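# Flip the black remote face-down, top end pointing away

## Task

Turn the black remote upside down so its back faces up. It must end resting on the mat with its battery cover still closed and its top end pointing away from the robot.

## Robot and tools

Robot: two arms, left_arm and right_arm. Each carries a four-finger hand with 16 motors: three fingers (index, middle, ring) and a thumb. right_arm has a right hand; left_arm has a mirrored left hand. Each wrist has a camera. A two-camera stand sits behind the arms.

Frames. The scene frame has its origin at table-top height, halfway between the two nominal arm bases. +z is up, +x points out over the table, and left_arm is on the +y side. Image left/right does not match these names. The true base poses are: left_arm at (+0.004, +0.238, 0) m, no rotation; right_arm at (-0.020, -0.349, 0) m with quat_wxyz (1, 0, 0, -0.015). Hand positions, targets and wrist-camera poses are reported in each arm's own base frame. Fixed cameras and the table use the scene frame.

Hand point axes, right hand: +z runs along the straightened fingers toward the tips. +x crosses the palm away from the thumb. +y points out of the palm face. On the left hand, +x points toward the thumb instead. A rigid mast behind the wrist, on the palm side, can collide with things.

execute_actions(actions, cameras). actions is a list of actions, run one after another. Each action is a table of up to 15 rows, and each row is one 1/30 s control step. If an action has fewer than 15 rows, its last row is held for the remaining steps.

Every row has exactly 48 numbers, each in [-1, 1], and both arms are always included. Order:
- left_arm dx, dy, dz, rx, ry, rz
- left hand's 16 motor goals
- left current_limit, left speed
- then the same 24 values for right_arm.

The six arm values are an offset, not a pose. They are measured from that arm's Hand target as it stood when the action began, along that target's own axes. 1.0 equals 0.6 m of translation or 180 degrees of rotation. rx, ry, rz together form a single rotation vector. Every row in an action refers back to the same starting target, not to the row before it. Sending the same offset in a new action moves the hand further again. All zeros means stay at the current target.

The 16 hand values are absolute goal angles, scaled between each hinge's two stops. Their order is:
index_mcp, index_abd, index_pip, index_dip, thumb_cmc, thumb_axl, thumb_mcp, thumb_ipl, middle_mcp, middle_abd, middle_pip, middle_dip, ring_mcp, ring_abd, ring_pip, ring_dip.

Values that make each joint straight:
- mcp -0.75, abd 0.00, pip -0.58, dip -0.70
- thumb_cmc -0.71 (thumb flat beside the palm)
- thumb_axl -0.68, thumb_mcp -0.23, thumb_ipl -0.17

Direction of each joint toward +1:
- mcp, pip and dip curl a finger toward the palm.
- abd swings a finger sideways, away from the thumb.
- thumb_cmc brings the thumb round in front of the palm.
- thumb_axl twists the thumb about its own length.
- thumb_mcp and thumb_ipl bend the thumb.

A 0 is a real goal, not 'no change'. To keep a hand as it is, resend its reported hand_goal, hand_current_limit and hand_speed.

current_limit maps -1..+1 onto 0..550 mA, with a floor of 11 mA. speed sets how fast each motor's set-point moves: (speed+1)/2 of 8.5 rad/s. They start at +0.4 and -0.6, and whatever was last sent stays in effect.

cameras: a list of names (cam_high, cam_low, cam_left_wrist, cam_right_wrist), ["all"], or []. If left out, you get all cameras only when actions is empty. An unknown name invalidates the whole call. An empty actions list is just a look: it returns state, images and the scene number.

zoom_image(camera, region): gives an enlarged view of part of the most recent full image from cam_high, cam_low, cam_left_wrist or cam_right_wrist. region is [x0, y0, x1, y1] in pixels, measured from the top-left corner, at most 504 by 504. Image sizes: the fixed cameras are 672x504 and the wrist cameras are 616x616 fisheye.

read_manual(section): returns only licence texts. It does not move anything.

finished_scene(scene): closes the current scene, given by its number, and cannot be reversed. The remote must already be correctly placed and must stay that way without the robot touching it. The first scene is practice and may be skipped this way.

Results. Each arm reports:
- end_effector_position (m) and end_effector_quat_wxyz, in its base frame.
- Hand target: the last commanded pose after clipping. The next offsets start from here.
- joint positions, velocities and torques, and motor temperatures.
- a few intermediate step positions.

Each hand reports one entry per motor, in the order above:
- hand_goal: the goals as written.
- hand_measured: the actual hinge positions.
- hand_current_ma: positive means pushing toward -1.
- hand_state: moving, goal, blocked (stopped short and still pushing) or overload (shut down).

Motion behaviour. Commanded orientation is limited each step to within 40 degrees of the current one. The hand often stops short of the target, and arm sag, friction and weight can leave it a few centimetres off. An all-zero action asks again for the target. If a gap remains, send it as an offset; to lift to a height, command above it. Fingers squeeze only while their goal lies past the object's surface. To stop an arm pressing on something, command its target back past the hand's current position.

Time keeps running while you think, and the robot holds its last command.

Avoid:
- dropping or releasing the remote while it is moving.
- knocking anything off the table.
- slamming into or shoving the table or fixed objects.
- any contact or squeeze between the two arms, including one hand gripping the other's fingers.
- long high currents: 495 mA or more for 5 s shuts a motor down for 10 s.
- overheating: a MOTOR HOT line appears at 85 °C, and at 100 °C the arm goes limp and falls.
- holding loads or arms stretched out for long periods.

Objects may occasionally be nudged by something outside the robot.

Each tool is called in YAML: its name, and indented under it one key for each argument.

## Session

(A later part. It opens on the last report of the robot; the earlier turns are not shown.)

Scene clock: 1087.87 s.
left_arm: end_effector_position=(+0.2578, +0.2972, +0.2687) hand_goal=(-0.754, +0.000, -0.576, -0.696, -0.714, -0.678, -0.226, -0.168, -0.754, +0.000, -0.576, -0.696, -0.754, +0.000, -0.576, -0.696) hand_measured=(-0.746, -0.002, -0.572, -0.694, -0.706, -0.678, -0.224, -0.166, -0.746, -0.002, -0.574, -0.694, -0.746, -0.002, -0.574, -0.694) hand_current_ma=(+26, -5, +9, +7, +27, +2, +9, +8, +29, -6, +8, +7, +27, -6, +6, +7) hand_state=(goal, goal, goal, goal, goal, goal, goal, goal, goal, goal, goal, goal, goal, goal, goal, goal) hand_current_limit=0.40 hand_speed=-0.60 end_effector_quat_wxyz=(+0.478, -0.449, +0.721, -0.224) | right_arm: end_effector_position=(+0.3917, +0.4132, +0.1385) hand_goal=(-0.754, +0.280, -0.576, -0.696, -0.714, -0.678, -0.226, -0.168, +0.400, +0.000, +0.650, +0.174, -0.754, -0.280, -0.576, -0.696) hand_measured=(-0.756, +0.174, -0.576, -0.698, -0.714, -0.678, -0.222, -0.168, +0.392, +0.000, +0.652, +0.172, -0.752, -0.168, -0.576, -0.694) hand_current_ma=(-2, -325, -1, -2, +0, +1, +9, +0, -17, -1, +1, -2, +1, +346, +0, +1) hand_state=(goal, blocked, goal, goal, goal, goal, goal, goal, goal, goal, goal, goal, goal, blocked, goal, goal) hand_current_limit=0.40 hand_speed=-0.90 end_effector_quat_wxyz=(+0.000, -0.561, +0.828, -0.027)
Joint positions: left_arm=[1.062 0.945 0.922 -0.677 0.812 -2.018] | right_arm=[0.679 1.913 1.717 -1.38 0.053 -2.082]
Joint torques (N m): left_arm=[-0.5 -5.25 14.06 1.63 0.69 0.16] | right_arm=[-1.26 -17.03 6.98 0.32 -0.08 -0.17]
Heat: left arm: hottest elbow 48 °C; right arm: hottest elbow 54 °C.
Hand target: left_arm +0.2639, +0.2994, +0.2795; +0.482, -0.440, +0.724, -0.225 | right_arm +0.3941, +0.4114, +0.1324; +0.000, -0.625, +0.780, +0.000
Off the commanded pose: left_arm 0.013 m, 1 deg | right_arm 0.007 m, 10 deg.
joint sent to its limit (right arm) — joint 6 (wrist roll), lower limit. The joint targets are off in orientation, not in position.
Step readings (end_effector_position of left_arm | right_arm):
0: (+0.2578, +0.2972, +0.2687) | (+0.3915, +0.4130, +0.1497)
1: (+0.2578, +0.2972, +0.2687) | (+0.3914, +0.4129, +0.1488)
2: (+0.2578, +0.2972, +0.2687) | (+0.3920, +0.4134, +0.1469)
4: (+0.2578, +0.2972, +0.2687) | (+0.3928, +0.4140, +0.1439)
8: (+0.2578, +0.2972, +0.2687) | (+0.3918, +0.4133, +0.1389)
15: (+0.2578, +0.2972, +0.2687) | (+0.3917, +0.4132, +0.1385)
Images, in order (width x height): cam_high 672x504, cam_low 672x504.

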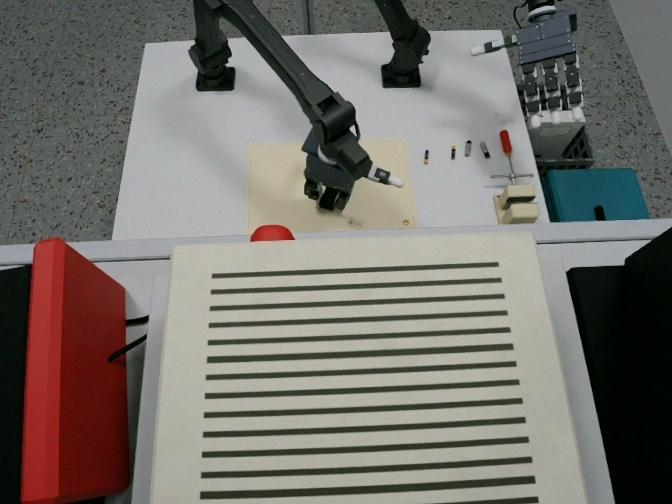

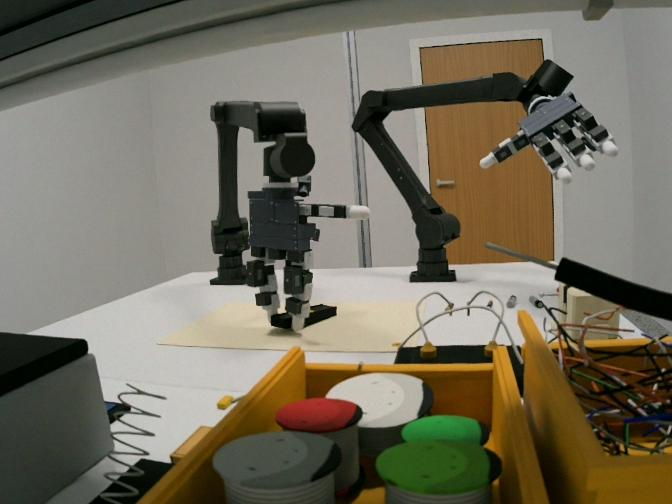

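execute_actions:
  actions:
    - [[0,0,0,0,0,0,-0.754,0,-0.576,-0.696,-0.714,-0.678,-0.226,-0.168,-0.754,0,-0.576,-0.696,-0.754,0,-0.576,-0.696,0.4,-0.6,0,0,0,0,0,0,-0.754,0.15,-0.576,-0.696,-0.714,-0.678,-0.226,-0.168,0.4,0,0.65,0.174,-0.754,-0.15,-0.576,-0.696,0.4,-0.95]]
    - [[0,0,0,0,0,0,-0.754,0,-0.576,-0.696,-0.714,-0.678,-0.226,-0.168,-0.754,0,-0.576,-0.696,-0.754,0,-0.576,-0.696,0.4,-0.6,0,0,0,0,0,0,-0.754,0,-0.576,-0.696,-0.714,-0.678,-0.226,-0.168,0.4,0,0.65,0.174,-0.754,0,-0.576,-0.696,0.4,-0.8]]
    - [[0,0,0,0,0,0,-0.754,0,-0.576,-0.696,-0.714,-0.678,-0.226,-0.168,-0.754,0,-0.576,-0.696,-0.754,0,-0.576,-0.696,0.4,-0.6,0,0,-0.08,0,0,0,-0.754,0,-0.576,-0.696,-0.714,-0.678,-0.226,-0.168,0.4,0,0.65,0.174,-0.754,0,-0.576,-0.696,0.4,-0.8]]
    - [[0,0,0,0,0,0,-0.754,0,-0.576,-0.696,-0.714,-0.678,-0.226,-0.168,-0.754,0,-0.576,-0.696,-0.754,0,-0.576,-0.696,0.4,-0.6,0,0,-0.08,0,0,0,-0.754,0,-0.576,-0.696,-0.714,-0.678,-0.226,-0.168,0.4,0,0.65,0.174,-0.754,0,-0.576,-0.696,0.4,-0.8]]
  cameras: ["cam_low","cam_high","cam_right_wrist"]

zoom_image:
  camera: "cam_low"
  region: [220, 220, 380, 370]

zoom_image:
  camera: "cam_high"
  region: [290, 120, 410, 240]

Scene clock: 1107.40 s.
left_arm: end_effector_position=(+0.2578, +0.2972, +0.2687) hand_goal=(-0.754, +0.000, -0.576, -0.696, -0.714, -0.678, -0.226, -0.168, -0.754, +0.000, -0.576, -0.696, -0.754, +0.000, -0.576, -0.696) hand_measured=(-0.746, -0.002, -0.572, -0.694, -0.706, -0.678, -0.224, -0.166, -0.746, -0.002, -0.574, -0.694, -0.746, -0.002, -0.574, -0.694) hand_current_ma=(+26, -5, +9, +7, +27, +2, +9, +8, +29, -6, +8, +7, +27, -6, +6, +7) hand_state=(goal, goal, goal, goal, goal, goal, goal, goal, goal, goal, goal, goal, goal, goal, goal, goal) hand_current_limit=0.40 hand_speed=-0.60 end_effector_quat_wxyz=(+0.478, -0.449, +0.721, -0.224) | right_arm: end_effector_position=(+0.3823, +0.4053, +0.2082) hand_goal=(-0.754, +0.000, -0.576, -0.696, -0.714, -0.678, -0.226, -0.168, +0.400, +0.000, +0.650, +0.174, -0.754, +0.000, -0.576, -0.696) hand_measured=(-0.754, -0.004, -0.578, -0.698, -0.714, -0.678, -0.222, -0.168, +0.390, +0.000, +0.652, +0.172, -0.752, -0.002, -0.576, -0.694) hand_current_ma=(+0, -4, -2, -2, +0, +1, +9, +0, -18, -1, +1, -2, +2, -2, +0, +1) hand_state=(goal, goal, goal, goal, goal, goal, goal, goal, goal, goal, goal, goal, goal, goal, goal, goal) hand_current_limit=0.40 hand_speed=-0.80 end_effector_quat_wxyz=(-0.023, -0.561, +0.827, -0.029)
Joint positions: left_arm=[1.062 0.945 0.922 -0.677 0.812 -2.018] | right_arm=[0.679 1.889 1.863 -1.595 0.054 -2.082]
Joint torques (N m): left_arm=[-0.5 -5.3 14.05 1.62 0.69 0.16] | right_arm=[-1.73 -17.14 11.38 -0.57 -0.07 -0.12]
Heat: left arm: hottest elbow 48 °C; right arm: hottest elbow 54 °C.
Hand target: left_arm +0.2639, +0.2994, +0.2795; +0.482, -0.440, +0.724, -0.225 | right_arm +0.3940, +0.4114, +0.2283; +0.000, -0.625, +0.780, +0.000
Off the commanded pose: left_arm 0.013 m, 1 deg | right_arm 0.024 m, 10 deg.
joint sent to its limit (right arm) — joint 6 (wrist roll), lower limit. The joint targets are off in orientation, not in position.
Step readings (end_effector_position of left_arm | right_arm):
0: (+0.2578, +0.2972, +0.2687) | (+0.3917, +0.4132, +0.1385)
1: (+0.2578, +0.2972, +0.2687) | (+0.3917, +0.4132, +0.1385)
2: (+0.2578, +0.2972, +0.2687) | (+0.3917, +0.4132, +0.1385)
4: (+0.2578, +0.2972, +0.2687) | (+0.3917, +0.4132, +0.1385)
8: (+0.2578, +0.2972, +0.2687) | (+0.3917, +0.4132, +0.1385)
15: (+0.2578, +0.2972, +0.2687) | (+0.3917, +0.4132, +0.1385)
16: (+0.2578, +0.2972, +0.2687) | (+0.3917, +0.4132, +0.1385)
17: (+0.2578, +0.2972, +0.2687) | (+0.3917, +0.4132, +0.1385)
19: (+0.2578, +0.2972, +0.2687) | (+0.3917, +0.4132, +0.1385)
23: (+0.2578, +0.2972, +0.2687) | (+0.3917, +0.4132, +0.1385)
30: (+0.2578, +0.2972, +0.2687) | (+0.3917, +0.4132, +0.1385)
31: (+0.2578, +0.2972, +0.2687) | (+0.3914, +0.4130, +0.1385)
32: (+0.2578, +0.2972, +0.2687) | (+0.3882, +0.4103, +0.1404)
34: (+0.2578, +0.2972, +0.2687) | (+0.3806, +0.4042, +0.1426)
38: (+0.2578, +0.2972, +0.2687) | (+0.3776, +0.4018, +0.1445)
45: (+0.2578, +0.2972, +0.2687) | (+0.3774, +0.4017, +0.1457)
46: (+0.2578, +0.2972, +0.2687) | (+0.3779, +0.4021, +0.1489)
47: (+0.2578, +0.2972, +0.2687) | (+0.3758, +0.4004, +0.1546)
49: (+0.2578, +0.2972, +0.2687) | (+0.3730, +0.3980, +0.1678)
53: (+0.2578, +0.2972, +0.2687) | (+0.3799, +0.4033, +0.1960)
60: (+0.2578, +0.2972, +0.2687) | (+0.3838, +0.4065, +0.2080)
camera_calibration:
cam_right_wrist: T_world_to_cam=[[-0.285463, 0.951281, -0.116515, -0.210883], [0.665657, 0.284264, 0.689996, -0.553879], [0.689501, 0.11941, -0.714373, -0.0421861], [0, 0, 0, 1]] pos_world=[0.337581, 0.363095, 0.327467]
Images, in order (width x height): cam_high 672x504, cam_low 672x504, cam_right_wrist 616x616.

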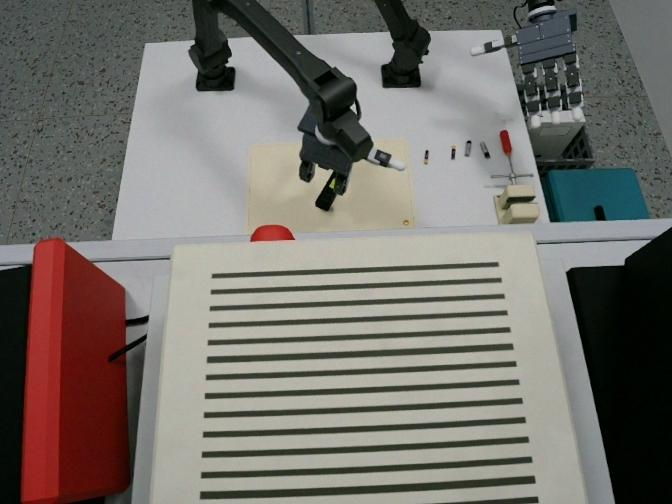

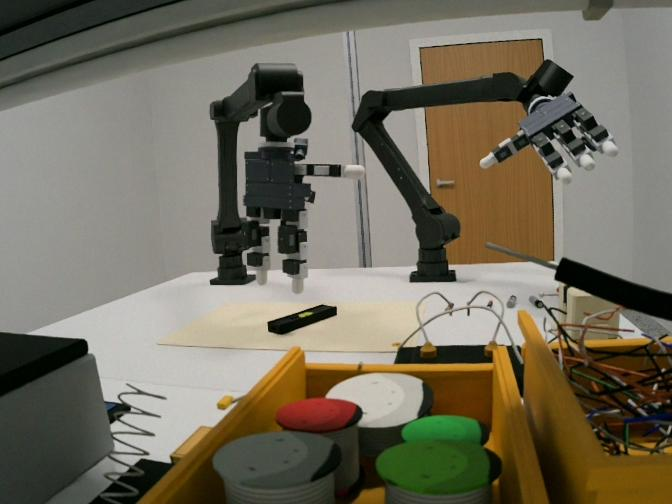

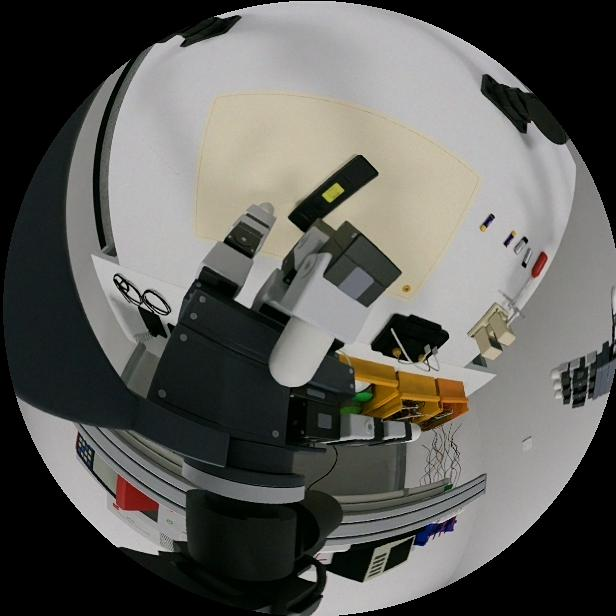

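Scaled by 3.150 from the camera's 672x504 image, which has a finer 960x720 frame.

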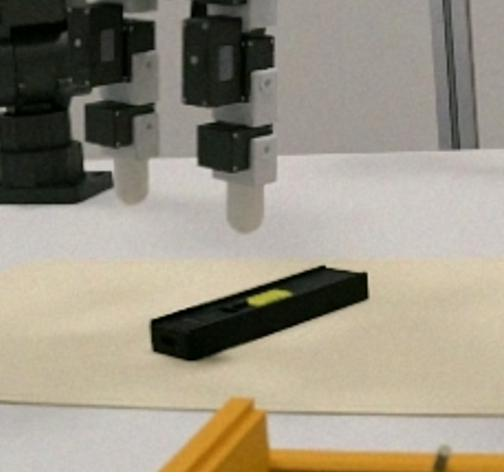

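Scaled by 4.200 from the camera's 672x504 image, which has a finer 960x720 frame.

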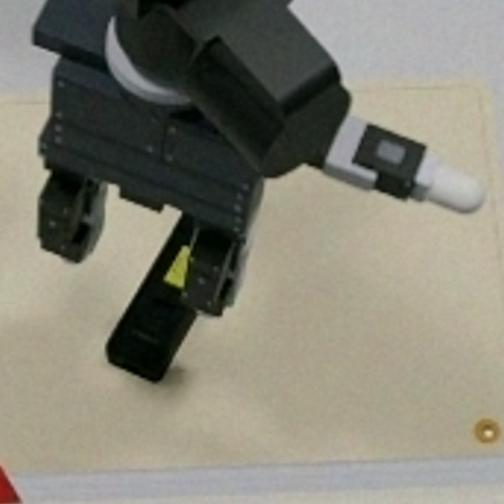

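execute_actions:
  actions:
    - [[0,0,0,0,0,0,-0.754,0,-0.576,-0.696,-0.714,-0.678,-0.226,-0.168,-0.754,0,-0.576,-0.696,-0.754,0,-0.576,-0.696,0.4,-0.6,0,0,0.08,0,0,0,-0.754,0,-0.576,-0.696,-0.714,-0.678,-0.226,-0.168,0.4,0,0.65,0.174,-0.754,0,-0.576,-0.696,0.4,-0.8]]
    - [[0,0,0,0,0,0,-0.754,0,-0.576,-0.696,-0.714,-0.678,-0.226,-0.168,-0.754,0,-0.576,-0.696,-0.754,0,-0.576,-0.696,0.4,-0.6,0,0,0.07,0,0,0,-0.754,0,-0.576,-0.696,-0.714,-0.678,-0.226,-0.168,0.4,0,0.65,0.174,-0.754,0,-0.576,-0.696,0.4,-0.8]]
    - [[0,0,0,0,0,0,-0.754,0,-0.576,-0.696,-0.714,-0.678,-0.226,-0.168,-0.754,0,-0.576,-0.696,-0.754,0,-0.576,-0.696,0.4,-0.6,-0.033,0.006,0,0,0,0,-0.754,0,-0.576,-0.696,-0.714,-0.678,-0.226,-0.168,0.4,0,0.65,0.174,-0.754,0,-0.576,-0.696,0.4,-0.8]]
  cameras: ["cam_low","cam_high","cam_right_wrist"]

zoom_image:
  camera: "cam_low"
  region: [220, 220, 380, 370]

zoom_image:
  camera: "cam_high"
  region: [290, 120, 410, 240]

Scene clock: 1148.17 s.
left_arm: end_effector_position=(+0.2578, +0.2972, +0.2687) hand_goal=(-0.754, +0.000, -0.576, -0.696, -0.714, -0.678, -0.226, -0.168, -0.754, +0.000, -0.576, -0.696, -0.754, +0.000, -0.576, -0.696) hand_measured=(-0.746, -0.002, -0.572, -0.694, -0.706, -0.678, -0.224, -0.166, -0.746, -0.002, -0.574, -0.694, -0.746, -0.002, -0.574, -0.694) hand_current_ma=(+26, -5, +9, +7, +27, +2, +9, +8, +29, -6, +8, +7, +27, -6, +6, +7) hand_state=(goal, goal, goal, goal, goal, goal, goal, goal, goal, goal, goal, goal, goal, goal, goal, goal) hand_current_limit=0.40 hand_speed=-0.60 end_effector_quat_wxyz=(+0.478, -0.449, +0.721, -0.224) | right_arm: end_effector_position=(+0.3865, +0.4169, +0.1347) hand_goal=(-0.754, +0.000, -0.576, -0.696, -0.714, -0.678, -0.226, -0.168, +0.400, +0.000, +0.650, +0.174, -0.754, +0.000, -0.576, -0.696) hand_measured=(-0.762, +0.010, -0.582, -0.698, -0.714, -0.678, -0.222, -0.168, +0.390, +0.000, +0.652, +0.172, -0.752, -0.002, -0.576, -0.694) hand_current_ma=(-17, +16, -9, -3, +0, +1, +9, +0, -18, -1, +1, -2, +2, -1, +0, +1) hand_state=(goal, goal, goal, goal, goal, goal, goal, goal, goal, goal, goal, goal, goal, goal, goal, goal) hand_current_limit=0.40 hand_speed=-0.80 end_effector_quat_wxyz=(-0.011, -0.565, +0.824, -0.025)
Joint positions: left_arm=[1.062 0.945 0.922 -0.677 0.812 -2.018] | right_arm=[0.689 1.927 1.726 -1.396 0.048 -2.084]
Joint torques (N m): left_arm=[-0.5 -5.3 14.05 1.62 0.7 0.15] | right_arm=[-0.97 -15.85 10.95 -0.2 -0.23 -0.12]
Motor temperatures (°C): left_arm=[23 28 48 23 27 22] | right_arm=[24 30 61 23 23 23]
Heat: left arm: hottest elbow 48 °C; right arm: hottest elbow 61 °C.
Hand target: left_arm +0.2639, +0.2994, +0.2795; +0.482, -0.440, +0.724, -0.225 | right_arm +0.3949, +0.4314, +0.1383; +0.000, -0.625, +0.780, +0.000
Off the commanded pose: left_arm 0.013 m, 1 deg | right_arm 0.017 m, 9 deg.
joint sent to its limit (right arm) — joint 6 (wrist roll), lower limit. The joint targets are off in orientation, not in position.
Step readings (end_effector_position of left_arm | right_arm):
0: (+0.2578, +0.2972, +0.2687) | (+0.3823, +0.4053, +0.2082)
1: (+0.2578, +0.2972, +0.2687) | (+0.3834, +0.4060, +0.2058)
2: (+0.2578, +0.2972, +0.2687) | (+0.3858, +0.4078, +0.2025)
4: (+0.2578, +0.2972, +0.2687) | (+0.3915, +0.4127, +0.1958)
8: (+0.2578, +0.2972, +0.2687) | (+0.3909, +0.4121, +0.1860)
15: (+0.2578, +0.2972, +0.2687) | (+0.3911, +0.4123, +0.1849)
16: (+0.2578, +0.2972, +0.2687) | (+0.3913, +0.4124, +0.1804)
17: (+0.2578, +0.2972, +0.2687) | (+0.3934, +0.4141, +0.1757)
19: (+0.2578, +0.2972, +0.2687) | (+0.3939, +0.4146, +0.1639)
23: (+0.2578, +0.2972, +0.2687) | (+0.3897, +0.4111, +0.1430)
30: (+0.2578, +0.2972, +0.2687) | (+0.3907, +0.4120, +0.1376)
31: (+0.2578, +0.2972, +0.2687) | (+0.3904, +0.4123, +0.1371)
32: (+0.2578, +0.2972, +0.2687) | (+0.3900, +0.4127, +0.1360)
34: (+0.2578, +0.2972, +0.2687) | (+0.3889, +0.4144, +0.1344)
38: (+0.2578, +0.2972, +0.2687) | (+0.3868, +0.4166, +0.1347)
45: (+0.2578, +0.2972, +0.2687) | (+0.3865, +0.4169, +0.1347)
camera_calibration:
cam_right_wrist: T_world_to_cam=[[-0.294026, 0.9504, -0.101434, -0.227714], [0.651795, 0.276997, 0.706, -0.502982], [0.699079, 0.141468, -0.70091, -0.11374], [0, 0, 0, 1]] pos_world=[0.340401, 0.371834, 0.252286]
Images, in order (width x height): cam_high 672x504, cam_low 672x504, cam_right_wrist 616x616.

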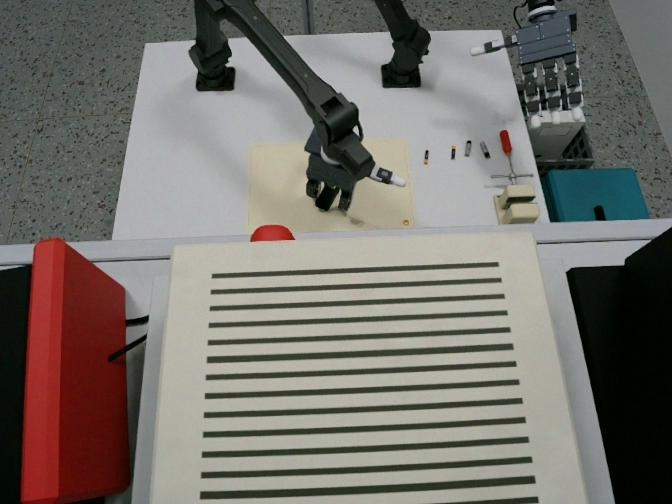

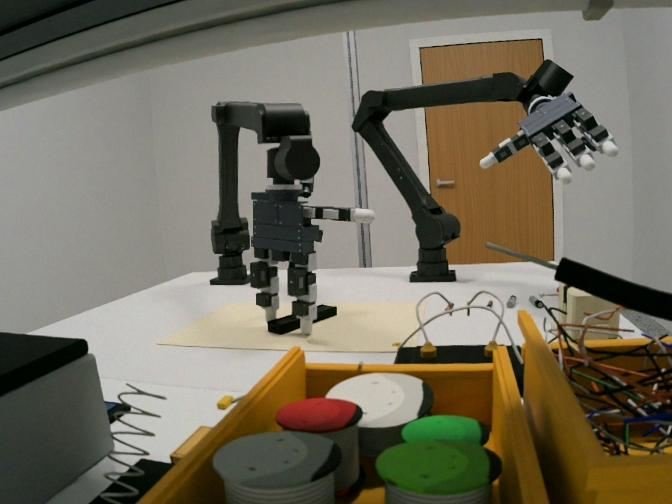

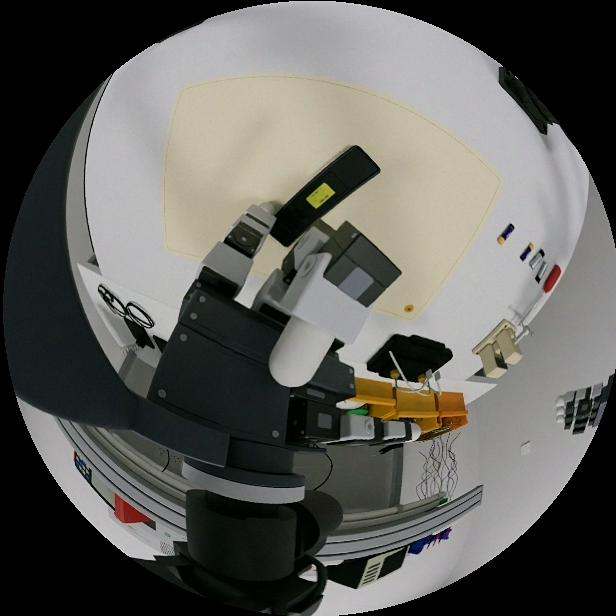

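Scaled by 3.150 from the camera's 672x504 image, which has a finer 960x720 frame.

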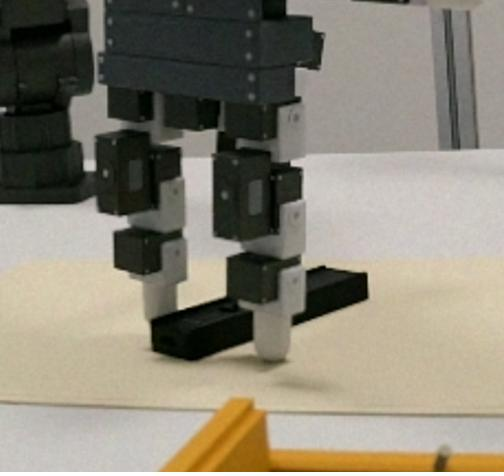

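Scaled by 4.200 from the camera's 672x504 image, which has a finer 960x720 frame.

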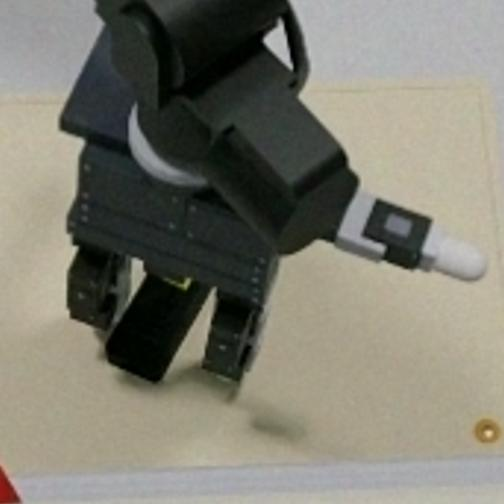

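execute_actions:
  actions:
    - [[0,0,0,0,0,0,-0.754,0,-0.576,-0.696,-0.714,-0.678,-0.226,-0.168,-0.754,0,-0.576,-0.696,-0.754,0,-0.576,-0.696,0.4,-0.6,-0.033,0.006,-0.013,0,0,0,-0.754,0,-0.576,-0.696,-0.714,-0.678,-0.226,-0.168,0.4,0,0.65,0.174,-0.754,0,-0.576,-0.696,0.4,-0.8]]
    - [[0,0,0,0,0,0,-0.754,0,-0.576,-0.696,-0.714,-0.678,-0.226,-0.168,-0.754,0,-0.576,-0.696,-0.754,0,-0.576,-0.696,0.4,-0.6,-0.033,0.006,0,0,0,0,-0.754,0,-0.576,-0.696,-0.714,-0.678,-0.226,-0.168,0.4,0,0.65,0.174,-0.754,0,-0.576,-0.696,0.4,-0.8]]
    - [[0,0,0,0,0,0,-0.754,0,-0.576,-0.696,-0.714,-0.678,-0.226,-0.168,-0.754,0,-0.576,-0.696,-0.754,0,-0.576,-0.696,0.4,-0.6,-0.033,0.006,0,0,0,0,-0.754,0,-0.576,-0.696,-0.714,-0.678,-0.226,-0.168,0.4,0,0.65,0.174,-0.754,0,-0.576,-0.696,0.4,-0.8]]
  cameras: ["cam_low","cam_high","cam_right_wrist"]

zoom_image:
  camera: "cam_low"
  region: [220, 220, 380, 370]

zoom_image:
  camera: "cam_high"
  region: [290, 120, 410, 240]

Scene clock: 1160.63 s.
left_arm: end_effector_position=(+0.2578, +0.2972, +0.2687) hand_goal=(-0.754, +0.000, -0.576, -0.696, -0.714, -0.678, -0.226, -0.168, -0.754, +0.000, -0.576, -0.696, -0.754, +0.000, -0.576, -0.696) hand_measured=(-0.746, -0.002, -0.572, -0.694, -0.706, -0.678, -0.224, -0.166, -0.746, -0.002, -0.574, -0.694, -0.746, -0.002, -0.574, -0.694) hand_current_ma=(+26, -5, +9, +7, +27, +2, +9, +8, +29, -6, +8, +7, +27, -6, +6, +7) hand_state=(goal, goal, goal, goal, goal, goal, goal, goal, goal, goal, goal, goal, goal, goal, goal, goal) hand_current_limit=0.40 hand_speed=-0.60 end_effector_quat_wxyz=(+0.478, -0.449, +0.721, -0.224) | right_arm: end_effector_position=(+0.3921, +0.4724, +0.1383) hand_goal=(-0.754, +0.000, -0.576, -0.696, -0.714, -0.678, -0.226, -0.168, +0.400, +0.000, +0.650, +0.174, -0.754, +0.000, -0.576, -0.696) hand_measured=(-0.766, +0.038, -0.584, -0.700, -0.714, -0.678, -0.222, -0.168, +0.390, +0.000, +0.652, +0.172, -0.758, +0.008, -0.578, -0.696) hand_current_ma=(-23, +88, -12, -5, +0, +1, +9, +0, -18, -1, +1, -2, -6, +11, -2, +0) hand_state=(goal, blocked, goal, goal, goal, goal, goal, goal, goal, goal, goal, goal, goal, goal, goal, goal) hand_current_limit=0.40 hand_speed=-0.80 end_effector_quat_wxyz=(-0.015, -0.590, +0.807, -0.017)
Joint positions: left_arm=[1.062 0.945 0.922 -0.677 0.812 -2.018] | right_arm=[0.748 2.06 1.941 -1.485 0.03 -2.086]
Joint torques (N m): left_arm=[-0.56 -5.19 14.06 1.65 0.69 0.16] | right_arm=[1.14 -17.2 11.9 -0.61 -0.46 -0.08]
Motor temperatures (°C): left_arm=[23 28 48 23 27 22] | right_arm=[24 30 59 23 23 23]
Heat: left arm: hottest elbow 48 °C; right arm: hottest elbow 59 °C.
Hand target: left_arm +0.2639, +0.2994, +0.2795; +0.482, -0.440, +0.724, -0.225 | right_arm +0.3974, +0.4917, +0.1461; +0.000, -0.625, +0.781, +0.000
Off the commanded pose: left_arm 0.013 m, 1 deg | right_arm 0.022 m, 6 deg.
joint sent to its limit (right arm) — joint 6 (wrist roll), lower limit. The joint targets are off in orientation, not in position.
Step readings (end_effector_position of left_arm | right_arm):
0: (+0.2578, +0.2972, +0.2687) | (+0.3865, +0.4169, +0.1347)
1: (+0.2578, +0.2972, +0.2687) | (+0.3868, +0.4183, +0.1360)
2: (+0.2578, +0.2972, +0.2687) | (+0.3872, +0.4195, +0.1366)
4: (+0.2578, +0.2972, +0.2687) | (+0.3894, +0.4260, +0.1364)
8: (+0.2578, +0.2972, +0.2687) | (+0.3880, +0.4334, +0.1363)
15: (+0.2578, +0.2972, +0.2687) | (+0.3871, +0.4335, +0.1364)
16: (+0.2578, +0.2972, +0.2687) | (+0.3872, +0.4348, +0.1370)
17: (+0.2578, +0.2972, +0.2687) | (+0.3876, +0.4362, +0.1377)
19: (+0.2578, +0.2972, +0.2687) | (+0.3910, +0.4443, +0.1372)
23: (+0.2578, +0.2972, +0.2687) | (+0.3902, +0.4512, +0.1374)
30: (+0.2578, +0.2972, +0.2687) | (+0.3897, +0.4517, +0.1374)
31: (+0.2578, +0.2972, +0.2687) | (+0.3900, +0.4529, +0.1380)
32: (+0.2578, +0.2972, +0.2687) | (+0.3904, +0.4546, +0.1387)
34: (+0.2578, +0.2972, +0.2687) | (+0.3940, +0.4636, +0.1383)
38: (+0.2578, +0.2972, +0.2687) | (+0.3923, +0.4713, +0.1382)
45: (+0.2578, +0.2972, +0.2687) | (+0.3921, +0.4724, +0.1383)
camera_calibration:
cam_right_wrist: T_world_to_cam=[[-0.352638, 0.931706, -0.0870083, -0.248597], [0.64628, 0.309736, 0.697414, -0.536655], [0.676734, 0.189703, -0.711368, -0.135582], [0, 0, 0, 1]] pos_world=[0.350918, 0.423561, 0.256191]
Images, in order (width x height): cam_high 672x504, cam_low 672x504, cam_right_wrist 616x616.

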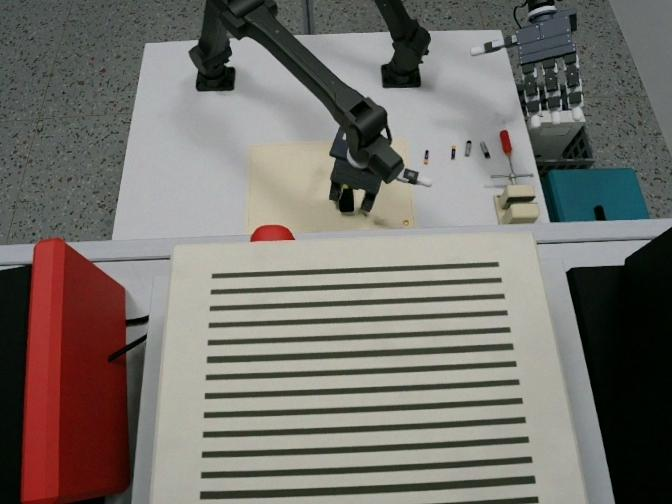

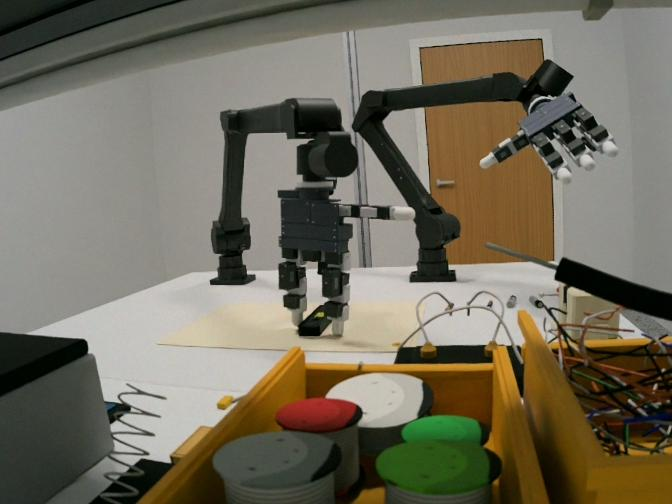

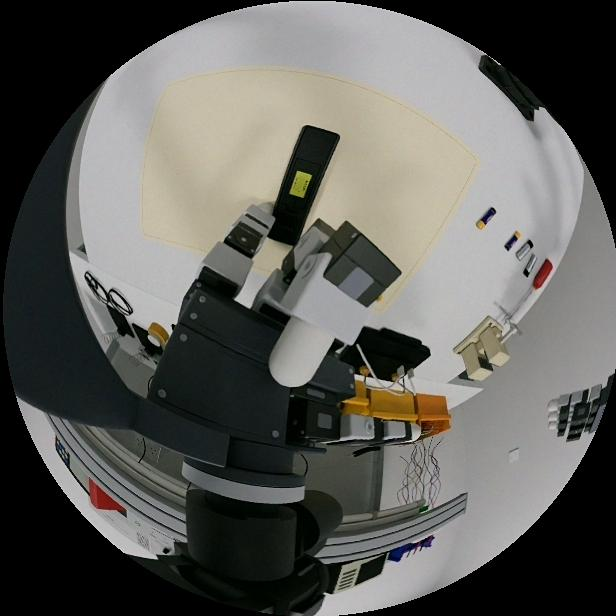

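Scaled by 3.150 from the camera's 672x504 image, which has a finer 960x720 frame.

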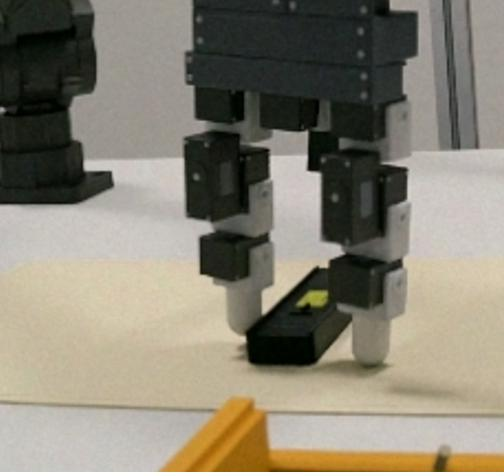

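Scaled by 4.200 from the camera's 672x504 image, which has a finer 960x720 frame.

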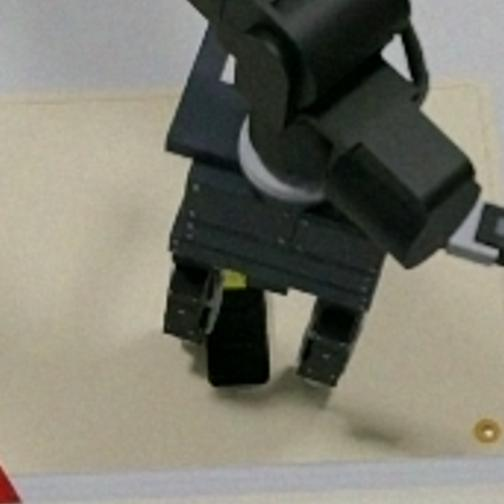

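execute_actions:
  actions:
    - [[0,0,0,0,0,0,-0.754,0,-0.576,-0.696,-0.714,-0.678,-0.226,-0.168,-0.754,0,-0.576,-0.696,-0.754,0,-0.576,-0.696,0.4,-0.6,0.008,0,-0.06,0,0,0,-0.754,0,-0.576,-0.696,-0.714,-0.678,-0.226,-0.168,0.4,0,0.65,0.174,-0.754,0,-0.576,-0.696,0.4,-0.8]]
    - [[0,0,0,0,0,0,-0.754,0,-0.576,-0.696,-0.714,-0.678,-0.226,-0.168,-0.754,0,-0.576,-0.696,-0.754,0,-0.576,-0.696,0.4,-0.6,0.0,0.0,-0.08,0,0,0,-0.754,0,-0.576,-0.696,-0.714,-0.678,-0.226,-0.168,0.4,0,0.65,0.174,-0.754,0,-0.576,-0.696,0.4,-0.8]]
    - [[0,0,0,0,0,0,-0.754,0,-0.576,-0.696,-0.714,-0.678,-0.226,-0.168,-0.754,0,-0.576,-0.696,-0.754,0,-0.576,-0.696,0.4,-0.6,0.0,0.1,-0.08,0,0,0,-0.754,0,-0.576,-0.696,-0.714,-0.678,-0.226,-0.168,0.4,0,0.65,0.174,-0.754,0,-0.576,-0.696,0.4,-0.8]]
    - [[0,0,0,0,0,0,-0.754,0,-0.576,-0.696,-0.714,-0.678,-0.226,-0.168,-0.754,0,-0.576,-0.696,-0.754,0,-0.576,-0.696,0.4,-0.6,0.1,0.1,-0.04,0,0,0,-0.754,0,-0.576,-0.696,-0.714,-0.678,-0.226,-0.168,0.4,0,0.65,0.174,-0.754,0,-0.576,-0.696,0.4,-0.8]]
  cameras: ["cam_low","cam_high","cam_right_wrist"]

zoom_image:
  camera: "cam_high"
  region: [290, 120, 410, 240]

zoom_image:
  camera: "cam_right_wrist"
  region: [230, 100, 430, 300]

Scene clock: 1176.40 s.
left_arm: end_effector_position=(+0.2578, +0.2972, +0.2687) hand_goal=(-0.754, +0.000, -0.576, -0.696, -0.714, -0.678, -0.226, -0.168, -0.754, +0.000, -0.576, -0.696, -0.754, +0.000, -0.576, -0.696) hand_measured=(-0.746, -0.002, -0.572, -0.694, -0.706, -0.678, -0.224, -0.166, -0.746, -0.002, -0.574, -0.694, -0.746, -0.002, -0.574, -0.694) hand_current_ma=(+26, -5, +9, +7, +27, +2, +9, +8, +29, -6, +8, +7, +27, -6, +6, +7) hand_state=(goal, goal, goal, goal, goal, goal, goal, goal, goal, goal, goal, goal, goal, goal, goal, goal) hand_current_limit=0.40 hand_speed=-0.60 end_effector_quat_wxyz=(+0.478, -0.449, +0.721, -0.224) | right_arm: end_effector_position=(+0.2678, +0.4510, +0.3036) hand_goal=(-0.754, +0.000, -0.576, -0.696, -0.714, -0.678, -0.226, -0.168, +0.400, +0.000, +0.650, +0.174, -0.754, +0.000, -0.576, -0.696) hand_measured=(-0.754, +0.000, -0.578, -0.698, -0.716, -0.678, -0.222, -0.168, +0.392, +0.000, +0.652, +0.172, -0.754, +0.000, -0.578, -0.696) hand_current_ma=(+1, +0, -2, -3, -1, +1, +10, +0, -17, -1, +1, -2, +1, +0, -2, +0) hand_state=(goal, goal, goal, goal, goal, goal, goal, goal, goal, goal, goal, goal, goal, goal, goal, goal) hand_current_limit=0.40 hand_speed=-0.80 end_effector_quat_wxyz=(+0.018, -0.629, +0.777, +0.004)
Joint positions: left_arm=[1.062 0.945 0.922 -0.677 0.812 -2.018] | right_arm=[0.871 1.735 1.889 -1.687 -0.001 -2.059]
Joint torques (N m): left_arm=[-0.5 -5.19 14.08 1.63 0.69 0.16] | right_arm=[0.26 -14.74 7.58 -0.29 -0.17 0.14]
Motor temperatures (°C): left_arm=[23 28 49 23 27 22] | right_arm=[24 31 62 23 23 23]
Heat: left arm: hottest elbow 49 °C; right arm: hottest elbow 62 °C.
Hand target: left_arm +0.2639, +0.2994, +0.2795; +0.482, -0.440, +0.724, -0.225 | right_arm +0.2660, +0.4547, +0.3021; +0.000, -0.625, +0.781, +0.000
Off the commanded pose: left_arm 0.013 m, 1 deg | right_arm 0.004 m, 2 deg.
joint sent to its limit (right arm) — joint 4 (wrist pitch), lower limit. The joint targets still meet the commanded pose.
Step readings (end_effector_position of left_arm | right_arm):
0: (+0.2578, +0.2972, +0.2687) | (+0.3921, +0.4724, +0.1383)
1: (+0.2578, +0.2972, +0.2687) | (+0.3920, +0.4723, +0.1402)
2: (+0.2578, +0.2972, +0.2687) | (+0.3906, +0.4714, +0.1431)
4: (+0.2578, +0.2972, +0.2687) | (+0.3873, +0.4693, +0.1491)
8: (+0.2578, +0.2972, +0.2687) | (+0.3887, +0.4722, +0.1586)
15: (+0.2578, +0.2972, +0.2687) | (+0.3888, +0.4722, +0.1611)
16: (+0.2578, +0.2972, +0.2687) | (+0.3892, +0.4726, +0.1646)
17: (+0.2578, +0.2972, +0.2687) | (+0.3877, +0.4712, +0.1689)
19: (+0.2578, +0.2972, +0.2687) | (+0.3855, +0.4692, +0.1815)
23: (+0.2578, +0.2972, +0.2687) | (+0.3917, +0.4750, +0.2041)
30: (+0.2578, +0.2972, +0.2687) | (+0.3926, +0.4762, +0.2098)
31: (+0.2578, +0.2972, +0.2687) | (+0.3890, +0.4797, +0.2134)
32: (+0.2578, +0.2972, +0.2687) | (+0.3851, +0.4831, +0.2158)
34: (+0.2578, +0.2972, +0.2687) | (+0.3741, +0.4869, +0.2272)
38: (+0.2578, +0.2972, +0.2687) | (+0.3475, +0.4971, +0.2575)
45: (+0.2578, +0.2972, +0.2687) | (+0.3258, +0.5048, +0.2801)
46: (+0.2578, +0.2972, +0.2687) | (+0.3250, +0.5028, +0.2755)
47: (+0.2578, +0.2972, +0.2687) | (+0.3165, +0.4972, +0.2716)
49: (+0.2578, +0.2972, +0.2687) | (+0.2919, +0.4699, +0.2645)
53: (+0.2578, +0.2972, +0.2687) | (+0.2744, +0.4551, +0.2798)
60: (+0.2578, +0.2972, +0.2687) | (+0.2678, +0.4506, +0.3044)
camera_calibration:
cam_right_wrist: T_world_to_cam=[[-0.440048, 0.897436, -0.0310853, -0.236248], [0.596606, 0.318061, 0.736817, -0.567415], [0.671133, 0.305689, -0.675378, 0.00847567], [0, 0, 0, 1]] pos_world=[0.228874, 0.389899, 0.416462]
Images, in order (width x height): cam_high 672x504, cam_low 672x504, cam_right_wrist 616x616.

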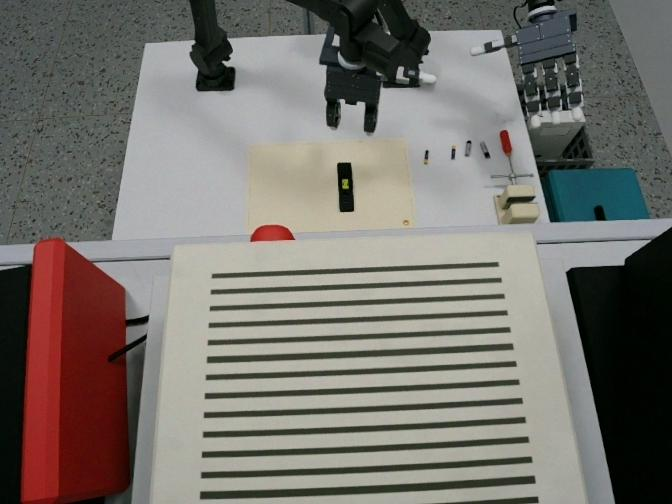

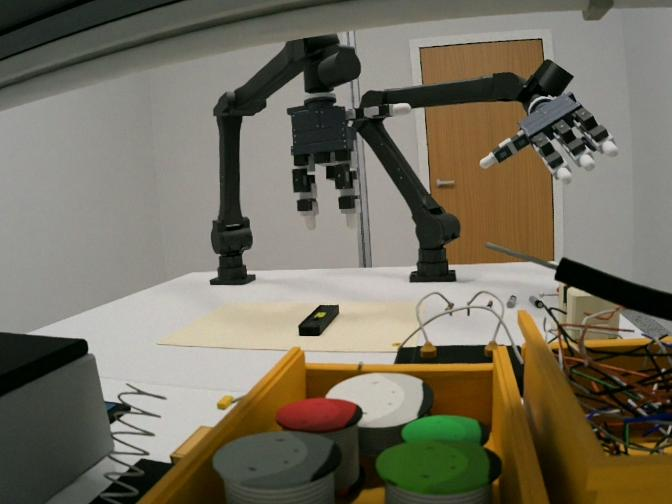

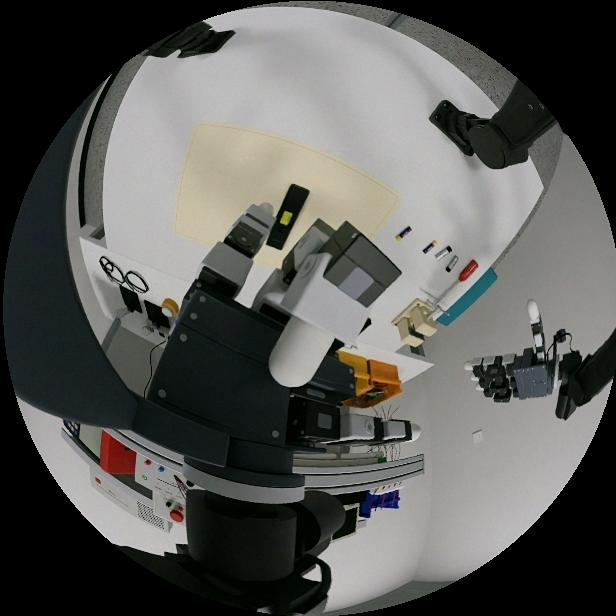

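Scaled by 4.200 from the camera's 672x504 image, which has a finer 960x720 frame.

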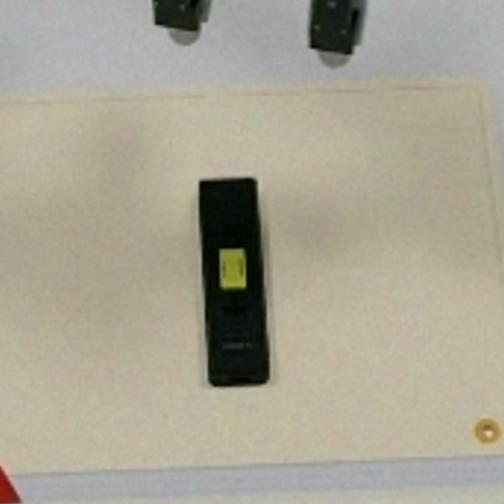

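Scaled by 2.520 from the camera's 616x616 image, which has a finer 880x880 frame.

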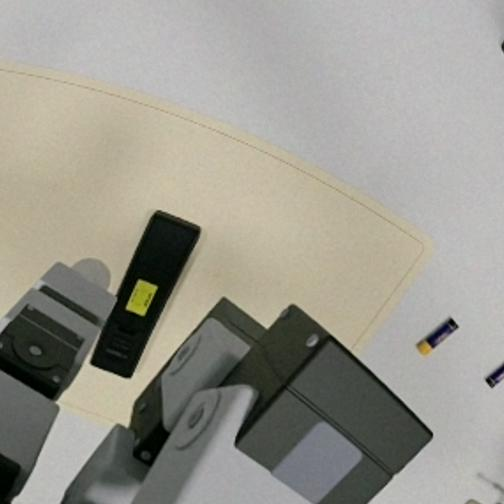

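finished_scene:
  scene: 1

The scene is finished: the task was done.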